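# Raise the tap lever to its top position

## Task

Push the tap's lever upward until it reaches the very top of its travel, so that it stays fully raised once the robot lets go.

## Robot and tools

Robot: two arms, left_arm and right_arm, each ending in a two-finger gripper. The base poses are left_arm at (-0.001, +0.233, 0) m with quat_wxyz (+1.000, 0, 0, -0.008), and right_arm at (+0.016, -0.224, 0) m with quat_wxyz (+1.000, 0, 0, -0.029). A camera stand is fixed to the floor behind the arms. The gripper fingers point along the gripper's own +z and close along its y. end_effector_position is the spot between the finger pads, roughly 1 cm short of the tips.

Frames: the scene frame has its origin at table-top height, midway between the nominal bases. +z is up, +x reaches out over the table, and +y is the left_arm side. Arm names do not match image sides. Reported hand positions and quaternions, velocities and targets use the scene frame. Every offset you send is expressed along the axes of that arm's current Hand target. Reported poses can be off by a few centimetres, and more at long reach.

Row layout: each row has 14 numbers, each between -1 and 1. The first 7 are for left_arm and the last 7 for right_arm, in the order dx, dy, dz, rx, ry, rz, opening. The first six are an offset from the arm's Hand target, not a pose. For position, 1.0 means 0.6 m. rx, ry, rz together form one rotation vector, where 1.0 means 180 degrees. opening is absolute: +1 is fully open (0.094 m) and -1 is closed. A 0 in the opening slot commands half-open, so to leave a gripper alone, repeat its present opening. Six zeros re-request the current Hand target.

execute_actions(actions, cameras): actions is a list of actions. Each action is a list of up to 15 rows, one per 1/30 s step; if an action has fewer rows, its last row is held for the remaining steps. Every row in an action counts from the Hand target at the start of that action, not from the row before it. A later action counts from the updated target, so repeating the same offset keeps moving the arm further. An empty list returns a status report with images. cameras takes names, ["all"] or []; an unknown name voids the call.

move(target, speed, blend, opening_speed, grip_force, blocking, cameras): target is one 14-number row, or a list of up to 15 rows. All rows count from the same starting Hand targets, not from each other. Motion follows straight lines. speed is in m/s, from 0.002 to 2.9, default 0.25, and rotation is capped at twice that figure in rad/s. Give one speed, or one per target. blend is a corner-rounding radius in m; 0 means stop at each target. opening_speed sets how fast the opening changes, in scale units per second, at least 0.2. grip_force is the newtons per pad, 10 to 50, given as one value or one per arm; it persists, and low values close slowly. If blocking=false, the call returns quickly while the motion keeps running. Paths do not avoid obstacles or the other arm. Keep paths away from an arm's own base, because passing near it can flip the shoulder posture. The result adds a 'move:' line. done means the arm is at rest within 10 mm and 2 degrees of its goal. Other words are off_target, moving, held and fault. limits=paced means the sent pose was clipped. limits=held means a check withheld steps.

wait(seconds, 0 to 10): lets the scene run while the arms hold their last commands, or while a running move continues. stop: brakes a running move. zoom_image(camera, region=[x0,y0,x1,y1]): enlarges a pixel region of at most 504x504 from the newest image of cam_head_left, cam_head_right, cam_left_wrist or cam_right_wrist. finished_scene(scene): ends the current scene, given its number. It cannot be undone, so call it only once the lever is fully up and stays there with the robot clear.

Reading results: 'Hand target' is the last commanded pose after clipping. The gripper often rests a few cm away from it because of friction or weight, and that alone does not mean contact. The next command, even all zeros, asks for the target again. If the gripper still falls short, send the missing distance as an offset. The controller limits each step's orientation change to 40 degrees from the measured orientation. grip_measured uses the opening scale and reads slightly wide when empty. Joint torques include gravity and have per-unit offsets. The first three values of each arm wrap at ±28 N m. Velocity lines reading 'within noise' mean the arm is still. Step readings list end_effector_position over time, for execute_actions only. Joint limits in rad: waist -2.618 to 3.054, shoulder 0 to 3.142, elbow 0 to 3.142 (straight at 2.901), wrist pitch and yaw ±1.571, wrist roll ±2.094.

Caution: approach the lever gently. Faster motion and targets set deeper past the contact both produce harder impacts. An arm that is blocked keeps pressing, so to release it, command the target back behind the gripper. Never let the two grippers, their housings or their wrist cameras touch, and don't grip the other arm's fingers. Avoid hard hits on fixed objects, strain on camera cables, and anything falling off the table. Motor heat builds when an arm stays stretched out, carries a load or pushes against something. A MOTOR HOT line appears at 75 °C. At 90 °C the arm folds up and goes idle. At 100 °C it collapses. Cameras are calibrated as listed, within a few mm and degrees.

Each tool is called after "Emit:" as name(argument=value, ...) on one line, values as JSON.

## Session

Emit:
execute_actions(actions=[])

Scene clock: 0.00 s.
left_arm: end_effector_position=(+0.3116, +0.2945, +0.1991) grip_measured=+1.000 end_effector_quat_wxyz=(+0.576, -0.166, +0.794, +0.101) | right_arm: end_effector_position=(+0.3256, -0.2579, +0.1478) grip_measured=+1.000 end_effector_quat_wxyz=(+0.481, +0.144, +0.857, -0.116)
Joint positions: left_arm=[-0.001 0.807 0.451 0.01 -0.376 -0.164 0.094] | right_arm=[0.211 0.941 0.495 -0.165 0.471 0.237 0.094]
Joint velocities: within noise
Joint torques (N m): no reading
Motor temperatures (°C): left_arm=[32 31 39 33 29 28 27] | right_arm=[30 30 34 30 28 27 28]
Heat: left arm: 39 °C; right arm: 34 °C.
Hand target: left_arm +0.3129, +0.2949, +0.2096; +0.587, -0.168, +0.786, +0.099 | right_arm +0.3260, -0.2586, +0.1524; +0.485, +0.146, +0.855, -0.117
Tool commands: left_gripper/opening=+1.0 right_gripper/opening=+1.0

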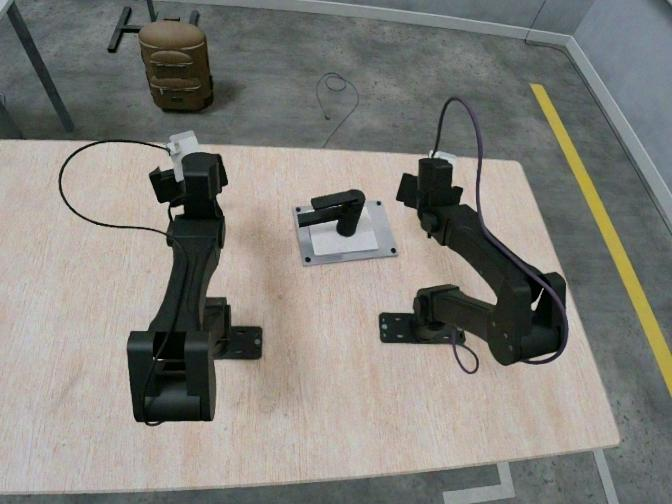

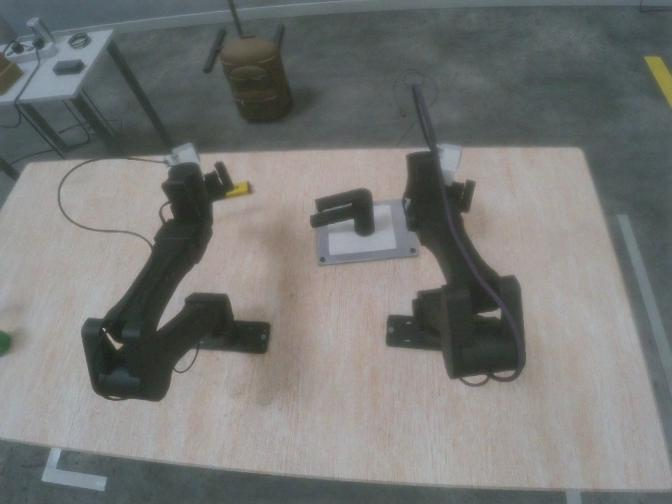

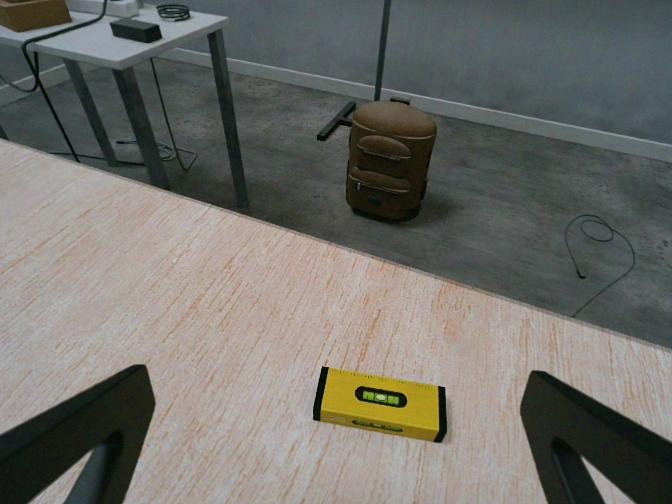

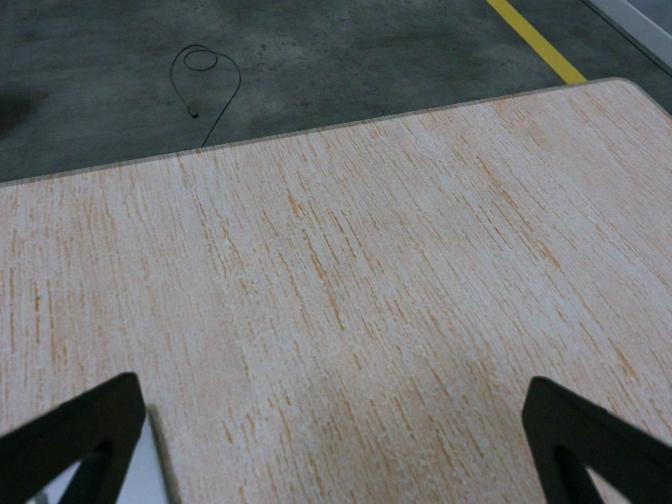

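Emit:
zoom_image(camera="cam_head_left", region=[280, 170, 420, 280])

Emit:
zoom_image(camera="cam_head_right", region=[290, 170, 430, 280])

Scaled by 3.600 from the camera's 672x504 image, which has a finer 960x720 frame.

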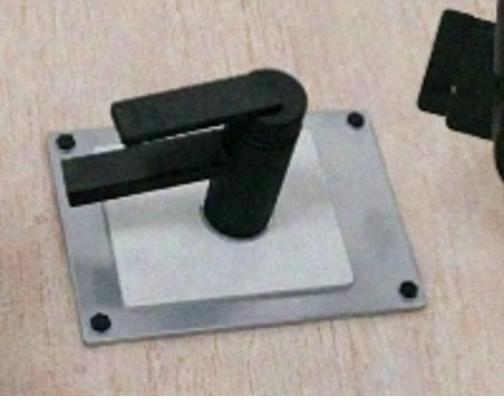

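Scaled by 3.600 from the camera's 672x504 image, which has a finer 960x720 frame.

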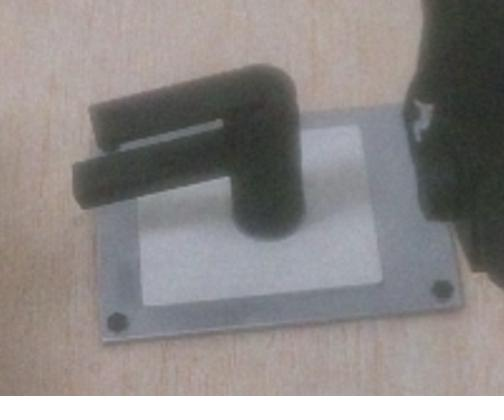

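Emit:
move(target=[-0.0365,-0.2653,-0.2422,0.4816,0.1418,0.3299,0.0,0,0,0,0,0,0,1], speed=0.2, cameras=["all"])

Scene clock: 43.13 s.
left_arm: end_effector_position=(+0.2494, +0.1035, +0.2717) grip_measured=+0.002 end_effector_quat_wxyz=(+0.251, +0.608, +0.720, -0.219) | right_arm: end_effector_position=(+0.3256, -0.2579, +0.1478) grip_measured=+1.000 end_effector_quat_wxyz=(+0.481, +0.144, +0.857, -0.116)
Joint positions: left_arm=[-0.061 1.458 1.626 -1.557 0.658 1.262 0.047] | right_arm=[0.211 0.941 0.495 -0.165 0.471 0.237 0.094]
Joint torques (N m): left_arm=[-0.34 -4.05 9.06 0.45 0.53 0.08] | right_arm=[-0.09 -2.11 6.95 1.9 0.2 0.02]
Motor temperatures (°C): left_arm=[32 31 42 41 29 28 27] | right_arm=[30 30 38 33 28 27 28]
Heat: left arm: 42 °C; right arm: 38 °C.
Hand target: left_arm +0.2500, +0.0998, +0.2794; +0.259, +0.613, +0.712, -0.223 | right_arm +0.3260, -0.2586, +0.1524; +0.485, +0.146, +0.855, -0.117
Off the commanded pose: left_arm 0.009 m, 1 deg | right_arm 0.005 m, 1 deg.
move: done
camera_calibration:
cam_left_wrist: T_world_to_cam=[[-0.980704, -0.195399, -0.0062085, 0.267566], [-0.189069, 0.956055, -0.224081, 0.0448261], [0.0497207, -0.218583, -0.974551, 0.358971], [0, 0, 0, 1]] pos_world=[0.25303, 0.0878909, 0.361542]

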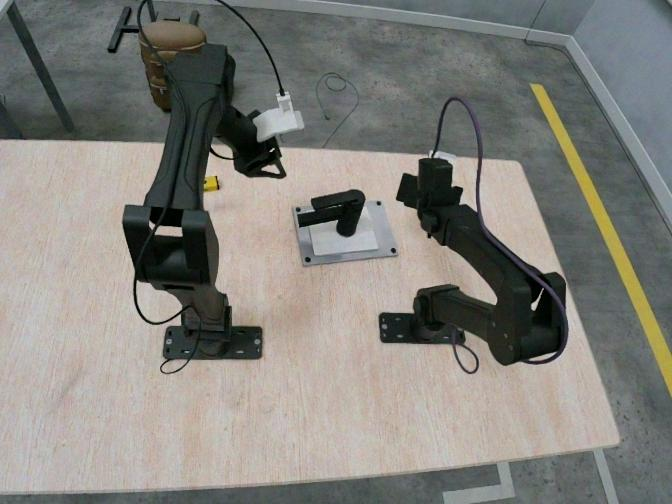

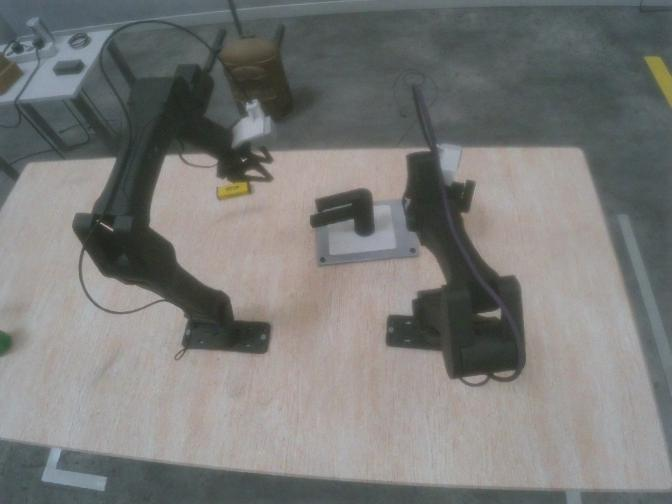

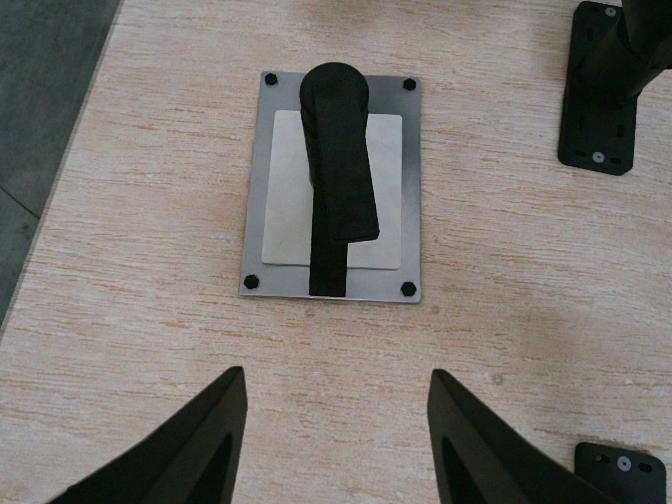

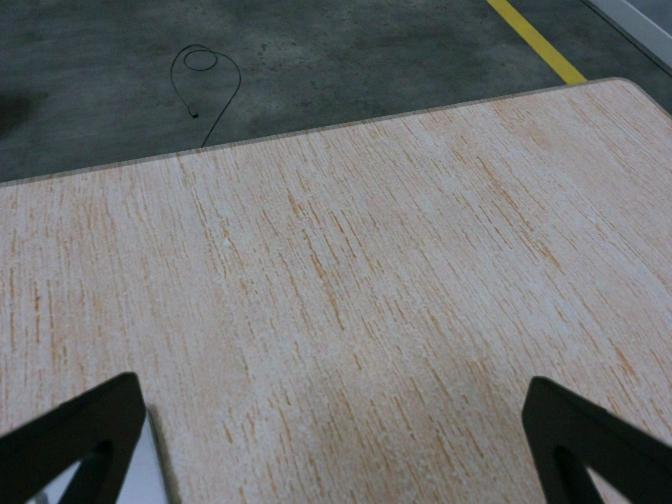

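Emit:
move(target=[0.0275,-0.0128,0.1569,-0.0275,0,-0.0328,0.3,0,0,0,0,0,0,1], speed=0.2, cameras=["cam_head_left","cam_head_right","cam_left_wrist"])

Scene clock: 57.60 s.
left_arm: end_effector_position=(+0.2512, +0.0531, +0.1913) grip_measured=+0.298 end_effector_quat_wxyz=(+0.262, +0.562, +0.757, -0.207) | right_arm: end_effector_position=(+0.3256, -0.2579, +0.1478) grip_measured=+1.000 end_effector_quat_wxyz=(+0.481, +0.144, +0.857, -0.116)
Joint positions: left_arm=[-0.293 1.319 1.165 -1.002 0.557 0.848 0.061] | right_arm=[0.211 0.941 0.495 -0.165 0.471 0.237 0.094]
Joint torques (N m): left_arm=[-0.47 -6 6.84 1.04 0.32 -0.05] | right_arm=[-0.03 -2.06 6.86 1.89 0.21 0.01]
Heat: left arm: 42 °C; right arm: 38 °C.
Hand target: left_arm +0.2496, +0.0513, +0.1967; +0.274, +0.564, +0.752, -0.205 | right_arm +0.3260, -0.2586, +0.1524; +0.485, +0.146, +0.855, -0.117
Off the commanded pose: left_arm 0.006 m, 2 deg | right_arm 0.005 m, 1 deg.
move: done
camera_calibration:
cam_left_wrist: T_world_to_cam=[[-0.949343, -0.314233, 0.00218025, 0.255718], [-0.306662, 0.924912, -0.224715, 0.106658], [0.0685964, -0.214001, -0.974422, 0.264603], [0, 0, 0, 1]] pos_world=[0.257321, 0.0383313, 0.281245]
Images, in order (width x height): cam_head_left 672x504, cam_head_right 672x504, cam_left_wrist 672x504.

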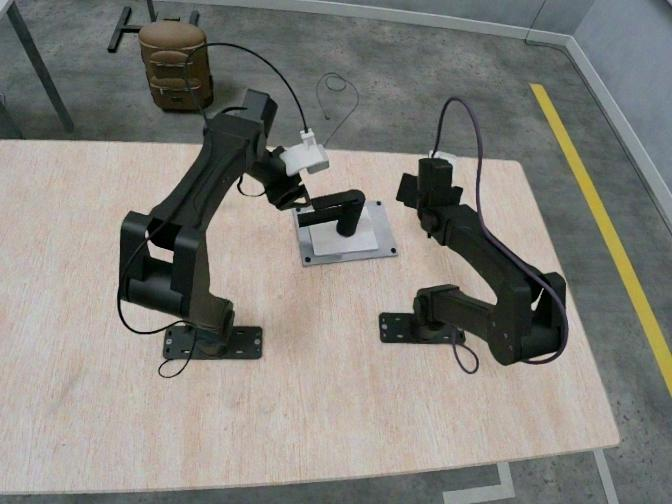

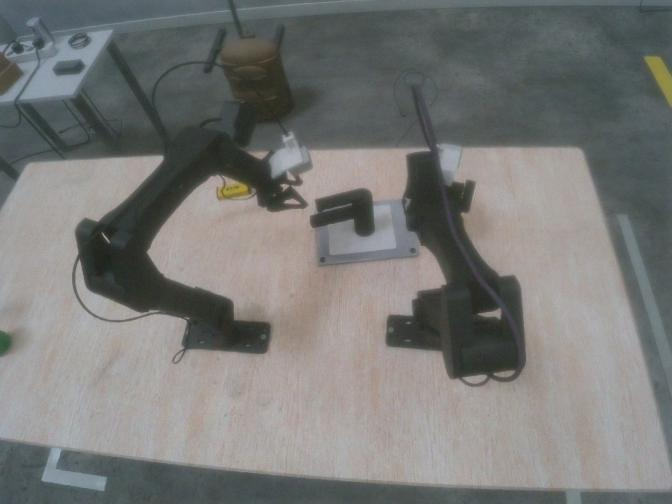

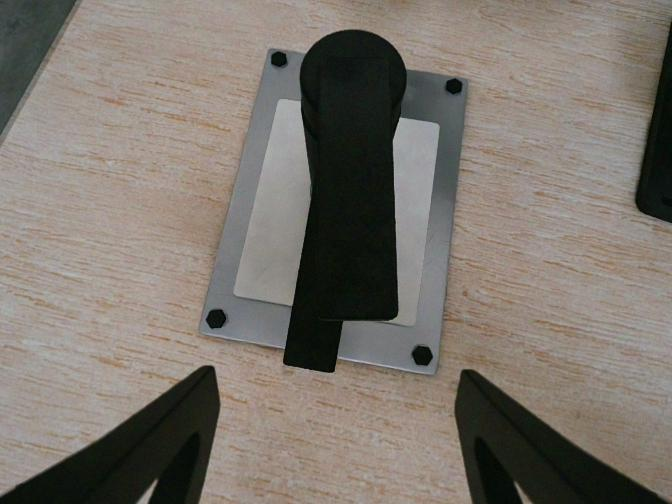

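Emit:
move(target=[0.0078,-0.0117,0.1117,0,0,0,0.3,0,0,0,0,0,0,1], speed=0.1, cameras=["cam_head_left","cam_head_right","cam_left_wrist"])

Scene clock: 68.03 s.
left_arm: end_effector_position=(+0.2534, +0.0139, +0.1429) grip_measured=+0.298 end_effector_quat_wxyz=(+0.271, +0.563, +0.753, -0.204) | right_arm: end_effector_position=(+0.3256, -0.2579, +0.1478) grip_measured=+1.000 end_effector_quat_wxyz=(+0.481, +0.144, +0.857, -0.116)
Joint positions: left_arm=[-0.441 1.355 0.981 -0.687 0.49 0.696 0.061] | right_arm=[0.211 0.941 0.495 -0.165 0.471 0.237 0.094]
Joint torques (N m): left_arm=[-0.4 -4.42 7.25 1.21 0.25 -0.03] | right_arm=[-0.06 -2.02 6.87 1.88 0.2 -0.01]
Heat: left arm: 41 °C; right arm: 38 °C.
Hand target: left_arm +0.2540, +0.0115, +0.1423; +0.274, +0.563, +0.752, -0.205 | right_arm +0.3260, -0.2586, +0.1524; +0.485, +0.146, +0.855, -0.117
Off the commanded pose: left_arm 0.003 m, 0 deg | right_arm 0.005 m, 1 deg.
move: done
camera_calibration:
cam_left_wrist: T_world_to_cam=[[-0.949512, -0.313393, -0.0145347, 0.248092], [-0.301218, 0.92362, -0.237053, 0.133157], [0.0877152, -0.220706, -0.971388, 0.203595], [0, 0, 0, 1]] pos_world=[0.257817, -0.000301503, 0.232941]
Images, in order (width x height): cam_head_left 672x504, cam_head_right 672x504, cam_left_wrist 672x504.

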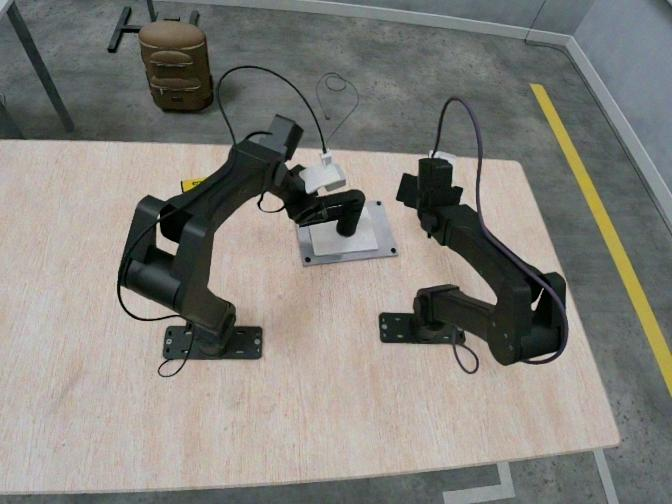

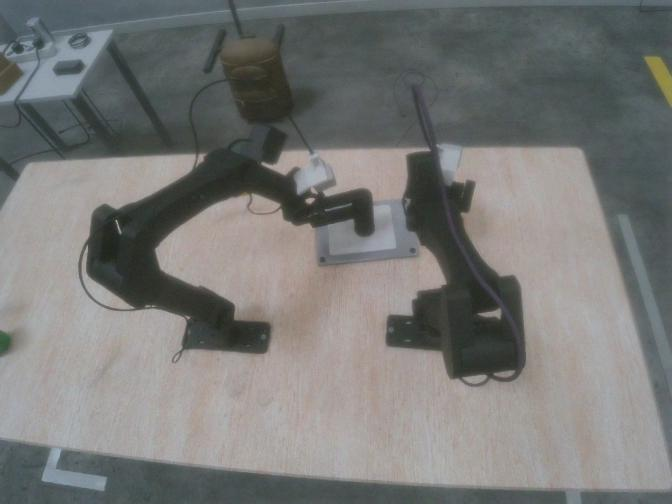

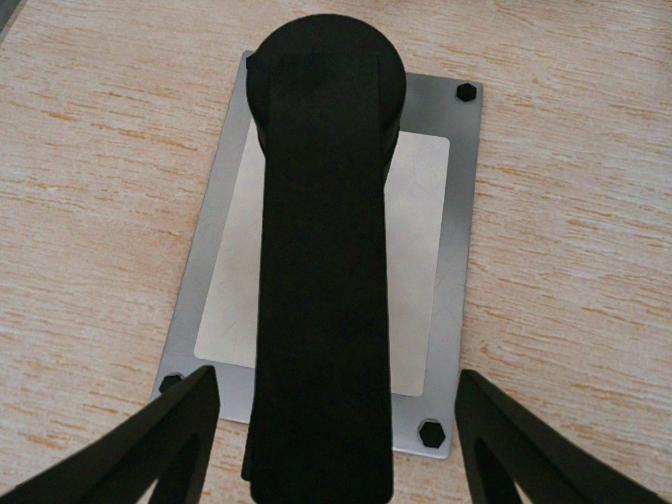

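Emit:
move(target=[[0,0.005,0.003,0,0,0,0.3,0,0,0,0,0,0,1],[0,0.005,0.003,0,0,0,-0.6,0,0,0,0,0,0,1]], speed=0.05, grip_force=[20,50], opening_speed=0.5, cameras=["cam_left_wrist"])

Scene clock: 78.53 s.
left_arm: end_effector_position=(+0.2553, +0.0131, +0.1407) grip_measured=-0.369 end_effector_quat_wxyz=(+0.271, +0.563, +0.754, -0.204) | right_arm: end_effector_position=(+0.3256, -0.2579, +0.1478) grip_measured=+1.000 end_effector_quat_wxyz=(+0.481, +0.144, +0.857, -0.116)
Joint positions: left_arm=[-0.441 1.365 0.981 -0.678 0.49 0.696 0.03] | right_arm=[0.211 0.941 0.495 -0.165 0.471 0.237 0.094]
Joint torques (N m): left_arm=[-0.03 -4.26 7.66 1.17 0.28 0] | right_arm=[-0.06 -2.04 6.79 1.88 0.2 -0.01]
Heat: left arm: 41 °C; right arm: 38 °C.
Hand target: left_arm +0.2572, +0.0112, +0.1409; +0.274, +0.564, +0.752, -0.205 | right_arm +0.3260, -0.2586, +0.1524; +0.485, +0.146, +0.855, -0.117
Off the commanded pose: left_arm 0.003 m, 0 deg | right_arm 0.005 m, 1 deg.
grip_force (N): 20, 50
move: done
camera_calibration:
cam_left_wrist: T_world_to_cam=[[-0.949382, -0.313836, -0.013436, 0.249383], [-0.302005, 0.923686, -0.235792, 0.133977], [0.0864107, -0.219799, -0.971711, 0.2015], [0, 0, 0, 1]] pos_world=[0.25981, -0.00119731, 0.230741]
Images, in order (width x height): cam_left_wrist 672x504.

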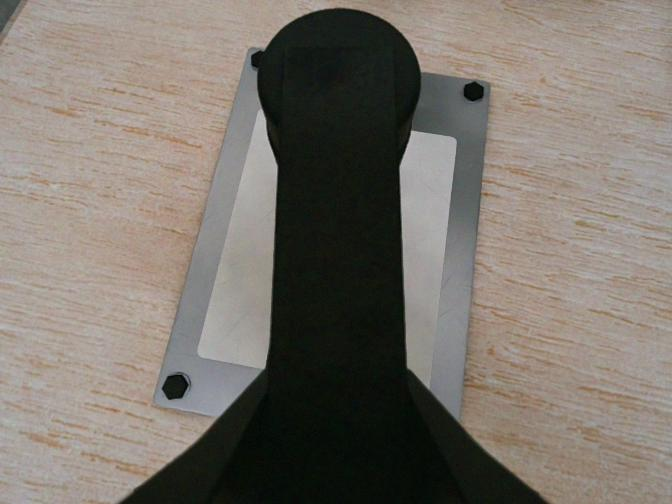

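Emit:
move(target=[[-0.017,0,-0.017,0,0,0,-0.6,0,0,0,0,0,0,1],[-0.0367,0,-0.0307,0,0,0,-0.6,0,0,0,0,0,0,1]], speed=0.05, blend=[0.01,0], cameras=["cam_head_left","cam_head_right","cam_left_wrist"])

Scene clock: 86.27 s.
left_arm: end_effector_position=(+0.2563, +0.0143, +0.1444) grip_measured=-0.370 end_effector_quat_wxyz=(+0.253, +0.563, +0.763, -0.191) | right_arm: end_effector_position=(+0.3256, -0.2579, +0.1478) grip_measured=+1.000 end_effector_quat_wxyz=(+0.481, +0.144, +0.857, -0.116)
Joint positions: left_arm=[-0.454 1.385 1.037 -0.745 0.452 0.689 0.03] | right_arm=[0.211 0.941 0.495 -0.165 0.471 0.237 0.094]
Joint torques (N m): left_arm=[-0.09 -6.19 12.62 0.77 0.59 -0.07] | right_arm=[-0.03 -1.99 6.9 1.91 0.23 0]
Heat: left arm: 42 °C; right arm: 38 °C.
Hand target: left_arm +0.2586, +0.0064, +0.1692; +0.274, +0.563, +0.752, -0.205 | right_arm +0.3260, -0.2586, +0.1524; +0.485, +0.146, +0.855, -0.117
Off the commanded pose: left_arm 0.026 m, 3 deg | right_arm 0.005 m, 1 deg.
grip_force (N): 20, 50
move: off_target (left_arm); blend cut to 0.0072 m at target 1
camera_calibration:
cam_left_wrist: T_world_to_cam=[[-0.946538, -0.322414, -0.0107548, 0.249722], [-0.314543, 0.929806, -0.191114, 0.13065], [0.0716176, -0.177514, -0.981509, 0.209966], [0, 0, 0, 1]] pos_world=[0.262429, -0.00369381, 0.233738]
Images, in order (width x height): cam_head_left 672x504, cam_head_right 672x504, cam_left_wrist 672x504.

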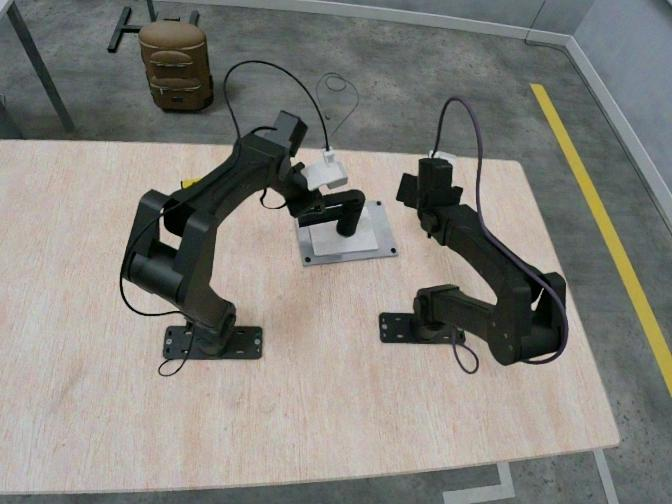

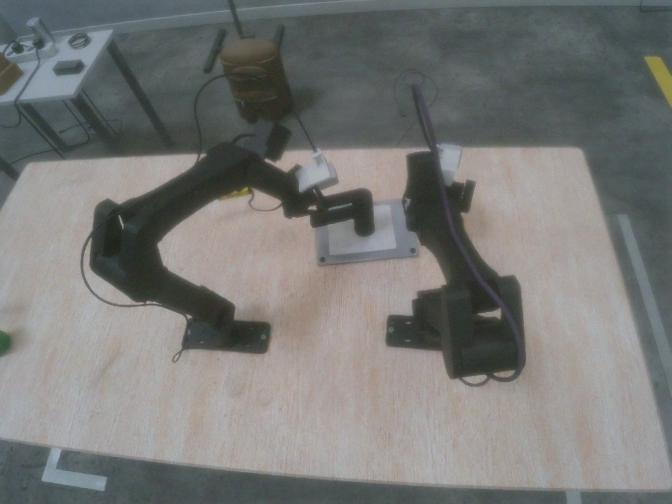

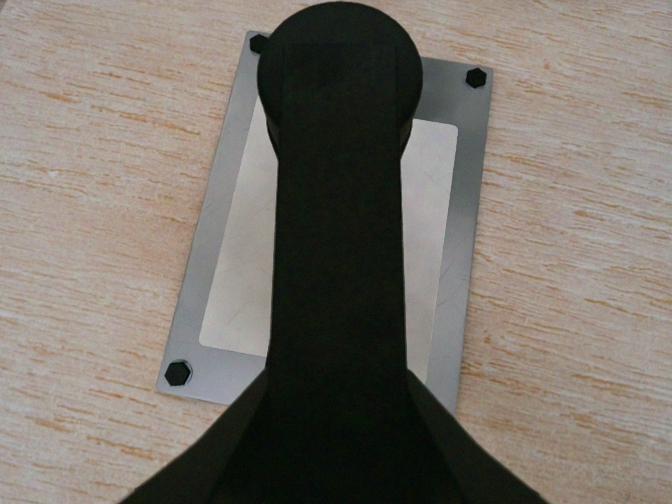

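Emit:
move(target=[-0.0331,0,-0.0138,0,0,0,-0.6,0,0,0,0,0,0,1], speed=0.04, grip_force=[40,50], cameras=["cam_head_left","cam_left_wrist"])

Scene clock: 91.40 s.
left_arm: end_effector_position=(+0.2569, +0.0120, +0.1543) grip_measured=-0.382 end_effector_quat_wxyz=(+0.236, +0.565, +0.770, -0.180) | right_arm: end_effector_position=(+0.3256, -0.2579, +0.1478) grip_measured=+1.000 end_effector_quat_wxyz=(+0.481, +0.144, +0.857, -0.116)
Joint positions: left_arm=[-0.478 1.411 1.119 -0.828 0.415 0.676 0.029] | right_arm=[0.211 0.941 0.495 -0.165 0.471 0.237 0.094]
Joint torques (N m): left_arm=[-0.23 -6.87 13.49 0.96 0.83 -0.14] | right_arm=[-0.09 -1.98 6.93 1.89 0.2 0]
Heat: left arm: 43 °C; right arm: 38 °C.
Hand target: left_arm +0.2613, -0.0032, +0.1882; +0.274, +0.564, +0.752, -0.205 | right_arm +0.3260, -0.2586, +0.1524; +0.485, +0.146, +0.855, -0.117
Off the commanded pose: left_arm 0.037 m, 6 deg | right_arm 0.005 m, 1 deg.
grip_force (N): 40, 50
move: off_target (left_arm)
camera_calibration:
cam_left_wrist: T_world_to_cam=[[-0.945471, -0.325605, -0.00807018, 0.249083], [-0.320859, 0.935376, -0.148735, 0.129907], [0.0559774, -0.138035, -0.988844, 0.223911], [0, 0, 0, 1]] pos_world=[0.264649, -0.00950186, 0.242745]
Images, in order (width x height): cam_head_left 672x504, cam_left_wrist 672x504.

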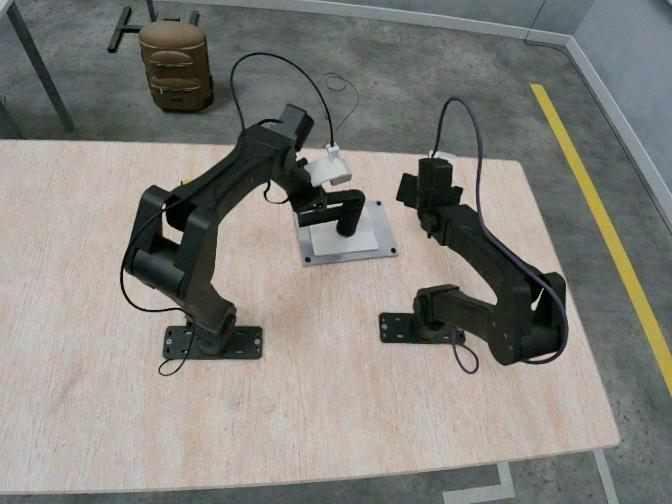

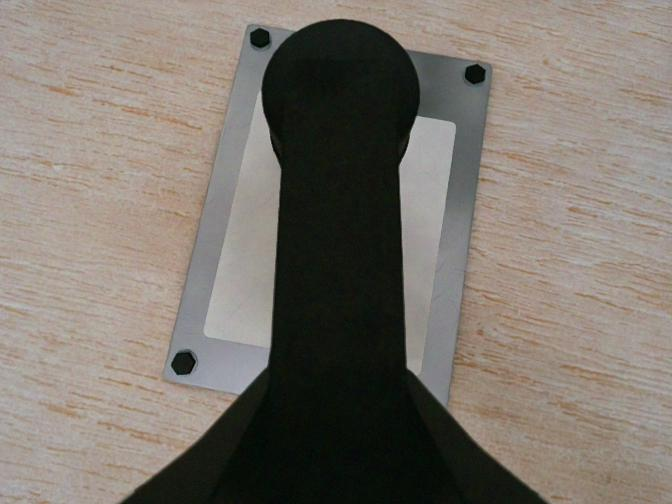

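Emit:
move(target=[-0.0357,0,-0.0047,0,0.083,0,-0.6,0,0,0,0,0,0,1], speed=0.04, cameras=["cam_left_wrist"])

Scene clock: 99.80 s.
left_arm: end_effector_position=(+0.2579, +0.0036, +0.1757) grip_measured=-0.382 end_effector_quat_wxyz=(+0.125, +0.586, +0.794, -0.102) | right_arm: end_effector_position=(+0.3256, -0.2579, +0.1478) grip_measured=+1.000 end_effector_quat_wxyz=(+0.481, +0.144, +0.857, -0.116)
Joint positions: left_arm=[-0.603 1.619 1.507 -1.207 0.207 0.627 0.029] | right_arm=[0.211 0.941 0.495 -0.165 0.471 0.237 0.094]
Joint torques (N m): left_arm=[-0.43 -7.62 13.14 0.92 0.72 -0.09] | right_arm=[-0.09 -2.07 6.93 1.88 0.22 0.01]
Heat: left arm: 44 °C; right arm: 38 °C.
Hand target: left_arm +0.2654, -0.0172, +0.2041; +0.174, +0.585, +0.781, -0.130 | right_arm +0.3260, -0.2586, +0.1524; +0.485, +0.146, +0.855, -0.117
Off the commanded pose: left_arm 0.036 m, 7 deg | right_arm 0.005 m, 1 deg.
grip_force (N): 40, 50
move: off_target (left_arm)
camera_calibration:
cam_left_wrist: T_world_to_cam=[[-0.94906, -0.314872, -0.0118966, 0.249022], [-0.313736, 0.940784, 0.128434, 0.090689], [-0.0292481, 0.125624, -0.991647, 0.265297], [0, 0, 0, 1]] pos_world=[0.272548, -0.0402365, 0.254396]
Images, in order (width x height): cam_left_wrist 672x504.

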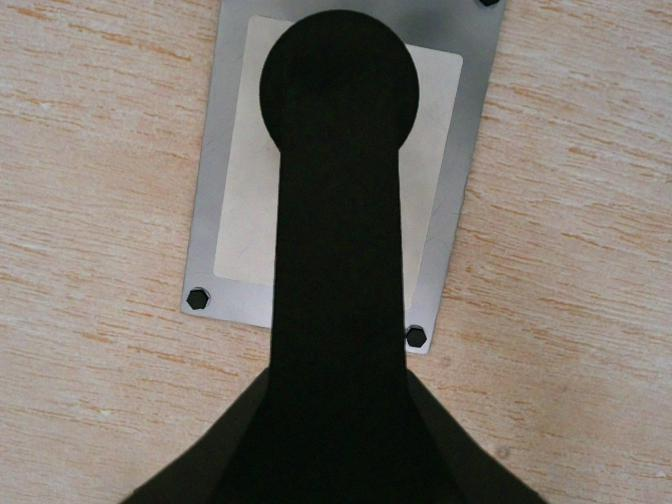

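Emit:
move(target=[-0.0357,0,-0.0047,0,0.083,0,-0.6,0,0,0,0,0,0,1], speed=0.04, cameras=["cam_left_wrist","cam_head_right"])

Scene clock: 105.53 s.
left_arm: end_effector_position=(+0.2566, +0.0044, +0.1788) grip_measured=-0.382 end_effector_quat_wxyz=(-0.016, +0.595, +0.804, -0.015) | right_arm: end_effector_position=(+0.3256, -0.2579, +0.1478) grip_measured=+1.000 end_effector_quat_wxyz=(+0.481, +0.144, +0.857, -0.116)
Joint positions: left_arm=[-0.694 1.91 1.916 -1.608 0.032 0.564 0.029] | right_arm=[0.211 0.941 0.495 -0.165 0.471 0.237 0.094]
Joint torques (N m): left_arm=[-1.69 -9.7 18.1 0.63 0.69 -0.11] | right_arm=[-0.18 -1.98 6.98 1.92 0.22 0.03]
Heat: left arm: 44 °C; right arm: 38 °C.
Hand target: left_arm +0.2706, -0.0346, +0.2159; +0.071, +0.597, +0.797, -0.053 | right_arm +0.3260, -0.2586, +0.1524; +0.485, +0.146, +0.855, -0.117
Off the commanded pose: left_arm 0.056 m, 11 deg | right_arm 0.005 m, 1 deg.
joint read past its limit (left arm) — joint 4 (wrist pitch), lower limit.
grip_force (N): 40, 50
move: off_target (left_arm)
camera_calibration:
cam_left_wrist: T_world_to_cam=[[-0.951852, -0.306385, 0.0102751, 0.244784], [-0.269888, 0.85342, 0.44591, 0.0215384], [-0.145389, 0.421667, -0.895019, 0.279424], [0, 0, 0, 1]] pos_world=[0.279436, -0.0612069, 0.23797]
Images, in order (width x height): cam_head_right 672x504, cam_left_wrist 672x504.

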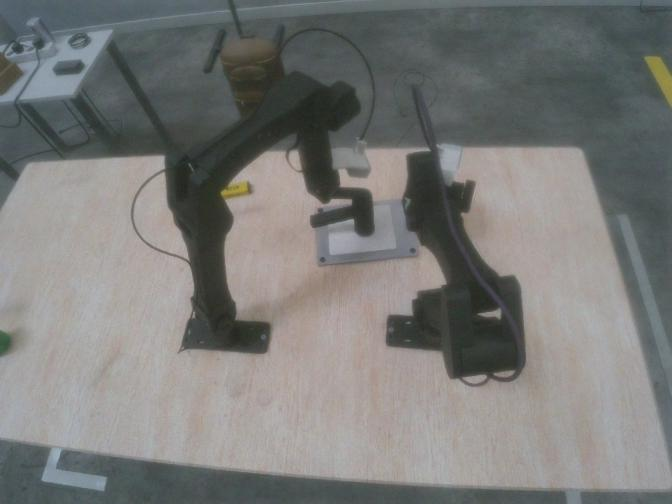

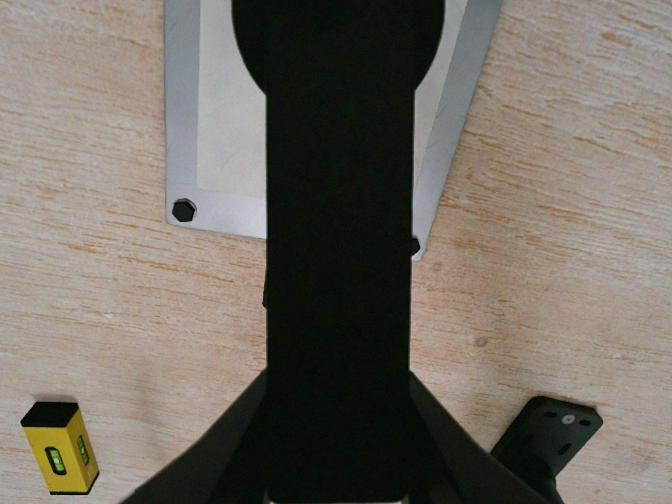

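Emit:
move(target=[0.048,-0.0042,0.0085,0,-0.067,0,-0.6,0,0,0,0,0,0,1], speed=0.05, cameras=["cam_left_wrist","cam_head_right","cam_head_left"])

Scene clock: 118.10 s.
left_arm: end_effector_position=(+0.2576, +0.0034, +0.1769) grip_measured=-0.382 end_effector_quat_wxyz=(+0.094, +0.590, +0.797, -0.088) | right_arm: end_effector_position=(+0.3256, -0.2579, +0.1478) grip_measured=+1.000 end_effector_quat_wxyz=(+0.481, +0.144, +0.857, -0.116)
Joint positions: left_arm=[-0.62 1.681 1.597 -1.297 0.175 0.62 0.029] | right_arm=[0.211 0.941 0.495 -0.165 0.471 0.237 0.094]
Joint torques (N m): left_arm=[0.44 -12.22 8.02 1.01 0.71 0.02] | right_arm=[-0.1 -2.09 6.99 1.87 0.22 0.01]
Heat: left arm: 45 °C; right arm: 38 °C.
Hand target: left_arm +0.2605, -0.0090, +0.2056; +0.154, +0.588, +0.785, -0.115 | right_arm +0.3260, -0.2586, +0.1524; +0.485, +0.146, +0.855, -0.117
Off the commanded pose: left_arm 0.032 m, 8 deg | right_arm 0.005 m, 1 deg.
grip_force (N): 40, 50
move: off_target (left_arm)
camera_calibration:
cam_left_wrist: T_world_to_cam=[[-0.950561, -0.310538, 0.000674347, 0.246898], [-0.304348, 0.93204, 0.196655, 0.0761812], [-0.0616975, 0.186728, -0.980472, 0.272693], [0, 0, 0, 1]] pos_world=[0.274702, -0.045252, 0.25222]
Images, in order (width x height): cam_head_left 672x504, cam_head_right 672x504, cam_left_wrist 672x504.

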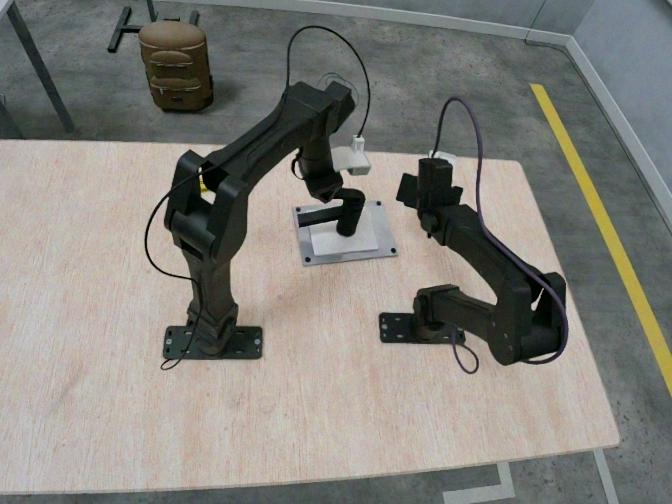

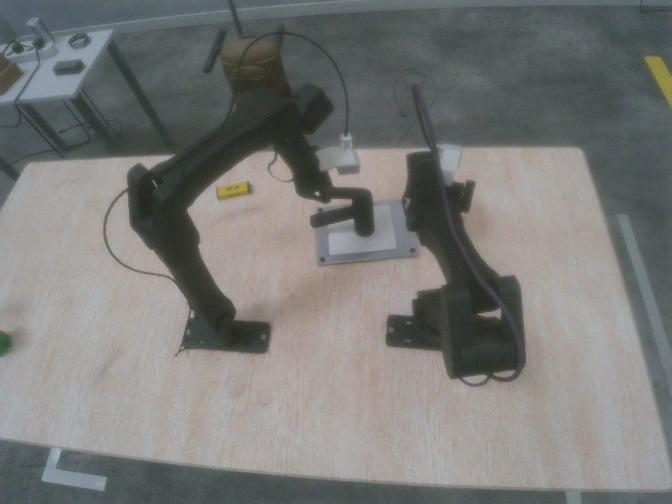

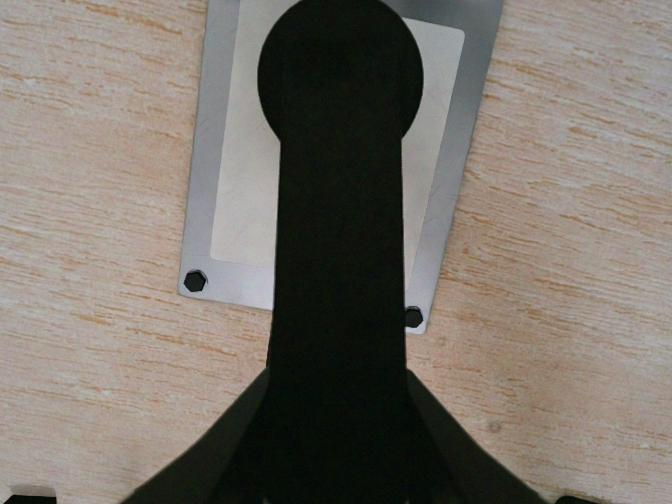

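Emit:
move(target=[-0.031,0,-0.028,0,0,0,-0.6,0,0,0,0,0,0,1], speed=0.05, cameras=["cam_left_wrist"])

Scene clock: 122.03 s.
left_arm: end_effector_position=(+0.2571, +0.0035, +0.1790) grip_measured=-0.382 end_effector_quat_wxyz=(+0.080, +0.591, +0.799, -0.082) | right_arm: end_effector_position=(+0.3256, -0.2579, +0.1478) grip_measured=+1.000 end_effector_quat_wxyz=(+0.481, +0.144, +0.857, -0.116)
Joint positions: left_arm=[-0.627 1.708 1.642 -1.343 0.163 0.616 0.029] | right_arm=[0.211 0.941 0.495 -0.165 0.471 0.237 0.094]
Joint torques (N m): left_arm=[-0.5 -11.34 16.31 0.57 0.78 -0.1] | right_arm=[-0.03 -1.94 6.86 1.9 0.22 0.01]
Heat: left arm: 44 °C; right arm: 38 °C.
Hand target: left_arm +0.2634, -0.0195, +0.2283; +0.154, +0.589, +0.785, -0.115 | right_arm +0.3260, -0.2586, +0.1524; +0.485, +0.146, +0.855, -0.117
Off the commanded pose: left_arm 0.055 m, 9 deg | right_arm 0.005 m, 1 deg.
grip_force (N): 40, 50
move: off_target (left_arm)
camera_calibration:
cam_left_wrist: T_world_to_cam=[[-0.950848, -0.309556, 0.00793459, 0.245202], [-0.299909, 0.926991, 0.22526, 0.0693292], [-0.0770858, 0.211808, -0.974266, 0.277483], [0, 0, 0, 1]] pos_world=[0.275333, -0.047137, 0.25278]
Images, in order (width x height): cam_left_wrist 672x504.

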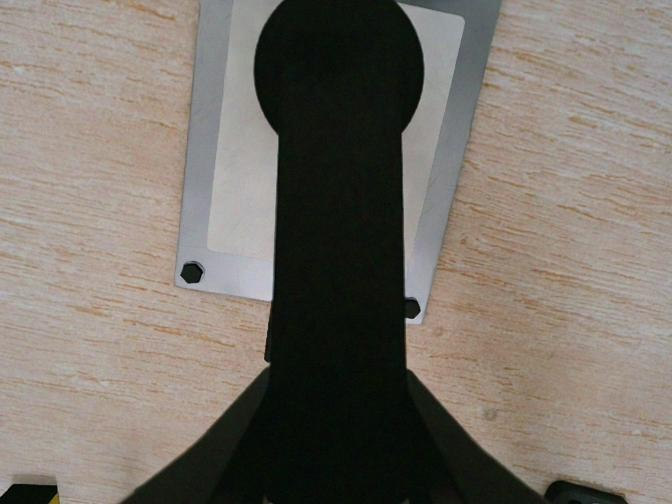

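Emit:
move(target=[[0.061,0,0.055,0,0.04,0,-0.6,0,0,0,0,0,0,1],[0.061,0,0.055,0,0.04,0,0.2,0,0,0,0,0,0,1]], speed=0.06, opening_speed=0.7, cameras=["cam_left_wrist"])

Scene clock: 130.07 s.
left_arm: end_effector_position=(+0.2590, +0.0029, +0.1752) grip_measured=+0.198 end_effector_quat_wxyz=(+0.086, +0.591, +0.798, -0.079) | right_arm: end_effector_position=(+0.3256, -0.2579, +0.1478) grip_measured=+1.000 end_effector_quat_wxyz=(+0.481, +0.144, +0.857, -0.116)
Joint positions: left_arm=[-0.628 1.7 1.617 -1.312 0.157 0.616 0.056] | right_arm=[0.211 0.941 0.495 -0.165 0.471 0.237 0.094]
Joint torques (N m): left_arm=[-0.61 -9.59 6.43 0.67 0.06 0.01] | right_arm=[-0.18 -1.94 6.86 1.89 0.22 -0.02]
Heat: left arm: 45 °C; right arm: 38 °C.
Hand target: left_arm +0.2574, +0.0011, +0.1839; +0.104, +0.594, +0.794, -0.078 | right_arm +0.3260, -0.2586, +0.1524; +0.485, +0.146, +0.855, -0.117
Off the commanded pose: left_arm 0.009 m, 2 deg | right_arm 0.005 m, 1 deg.
grip_force (N): 40, 50
move: done; target 2's new opening was sent with left_arm's hand 0.008 m and 3 deg from that target
camera_calibration:
cam_left_wrist: T_world_to_cam=[[-0.950897, -0.309475, -0.00448132, 0.248971], [-0.302946, 0.927675, 0.218272, 0.0732101], [-0.0633927, 0.208912, -0.975878, 0.270858], [0, 0, 0, 1]] pos_world=[0.276095, -0.0474501, 0.24946]
Images, in order (width x height): cam_left_wrist 672x504.

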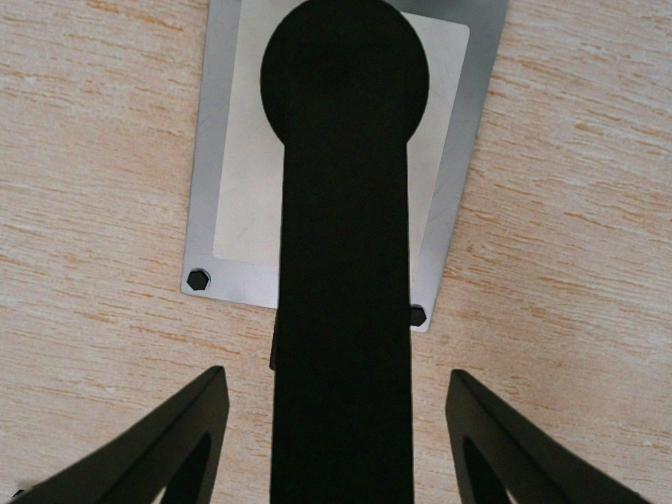

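Emit:
move(target=[0,0,-0.15,0,0,0,0.3,0,0,0,0,0,0,1], speed=0.12, cameras=["cam_head_left","cam_head_right","cam_left_wrist"])

Emit:
zoom_image(camera="cam_head_right", region=[290, 150, 430, 260])

Emit:
zoom_image(camera="cam_head_left", region=[280, 150, 420, 260])

Scene clock: 133.97 s.
left_arm: end_effector_position=(+0.2522, +0.0217, +0.2546) grip_measured=+0.298 end_effector_quat_wxyz=(+0.117, +0.589, +0.796, -0.076) | right_arm: end_effector_position=(+0.3256, -0.2579, +0.1478) grip_measured=+1.000 end_effector_quat_wxyz=(+0.481, +0.144, +0.857, -0.116)
Joint positions: left_arm=[-0.595 1.674 1.908 -1.571 0.157 0.644 0.061] | right_arm=[0.211 0.941 0.495 -0.165 0.471 0.237 0.094]
Joint torques (N m): left_arm=[0.44 -8.57 8.73 0.6 0.17 0.06] | right_arm=[-0.18 -1.96 7.01 1.91 0.21 -0.03]
Heat: left arm: 44 °C; right arm: 38 °C.
Hand target: left_arm +0.2509, +0.0234, +0.2709; +0.104, +0.594, +0.794, -0.078 | right_arm +0.3260, -0.2586, +0.1524; +0.485, +0.146, +0.855, -0.117
Off the commanded pose: left_arm 0.016 m, 2 deg | right_arm 0.005 m, 1 deg.
joint sent to its limit (left arm) — joint 4 (wrist pitch), lower limit. The joint targets are off in orientation, not in position.
grip_force (N): 40, 50
move: off_target (left_arm)
camera_calibration:
cam_left_wrist: T_world_to_cam=[[-0.947621, -0.316187, -0.0451779, 0.258388], [-0.319162, 0.931956, 0.17203, 0.052224], [-0.0122897, 0.177438, -0.984055, 0.333792], [0, 0, 0, 1]] pos_world=[0.265624, -0.0261988, 0.331159]
Images, in order (width x height): cam_head_left 672x504, cam_head_right 672x504, cam_left_wrist 672x504.

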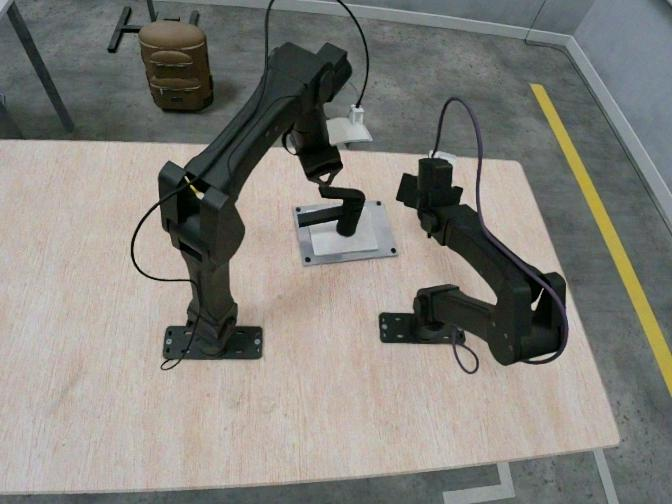

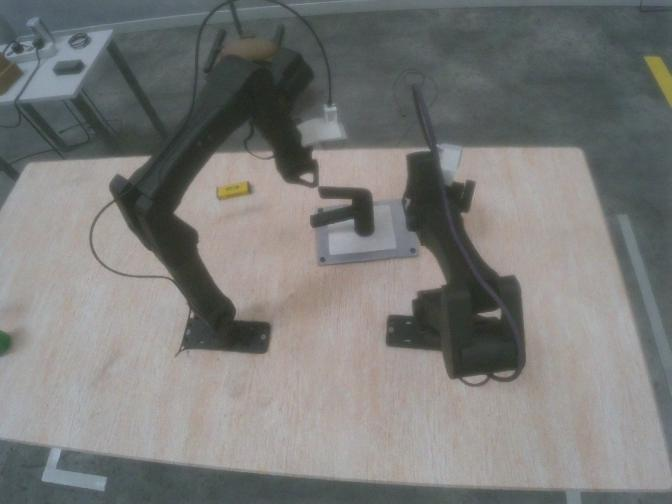

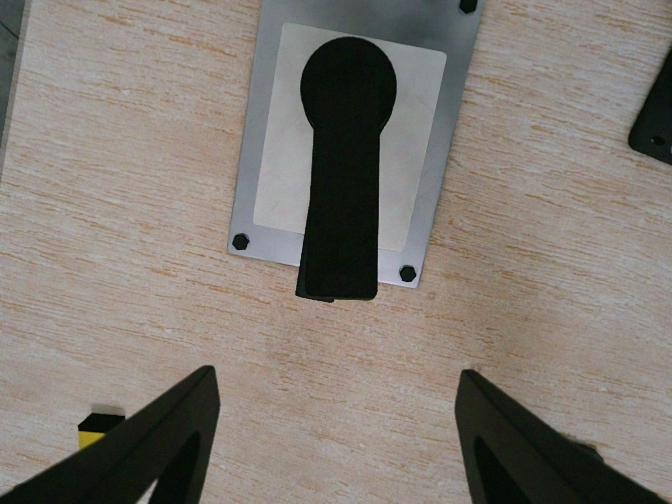

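Scaled by 3.600 from the camera's 672x504 image, which has a finer 960x720 frame.

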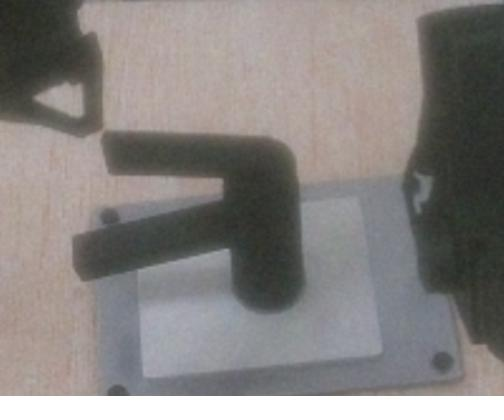

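Scaled by 3.600 from the camera's 672x504 image, which has a finer 960x720 frame.

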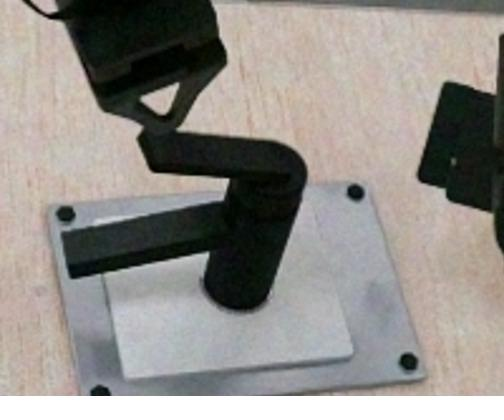

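Emit:
finished_scene(scene=1)

The scene is finished: the task was done.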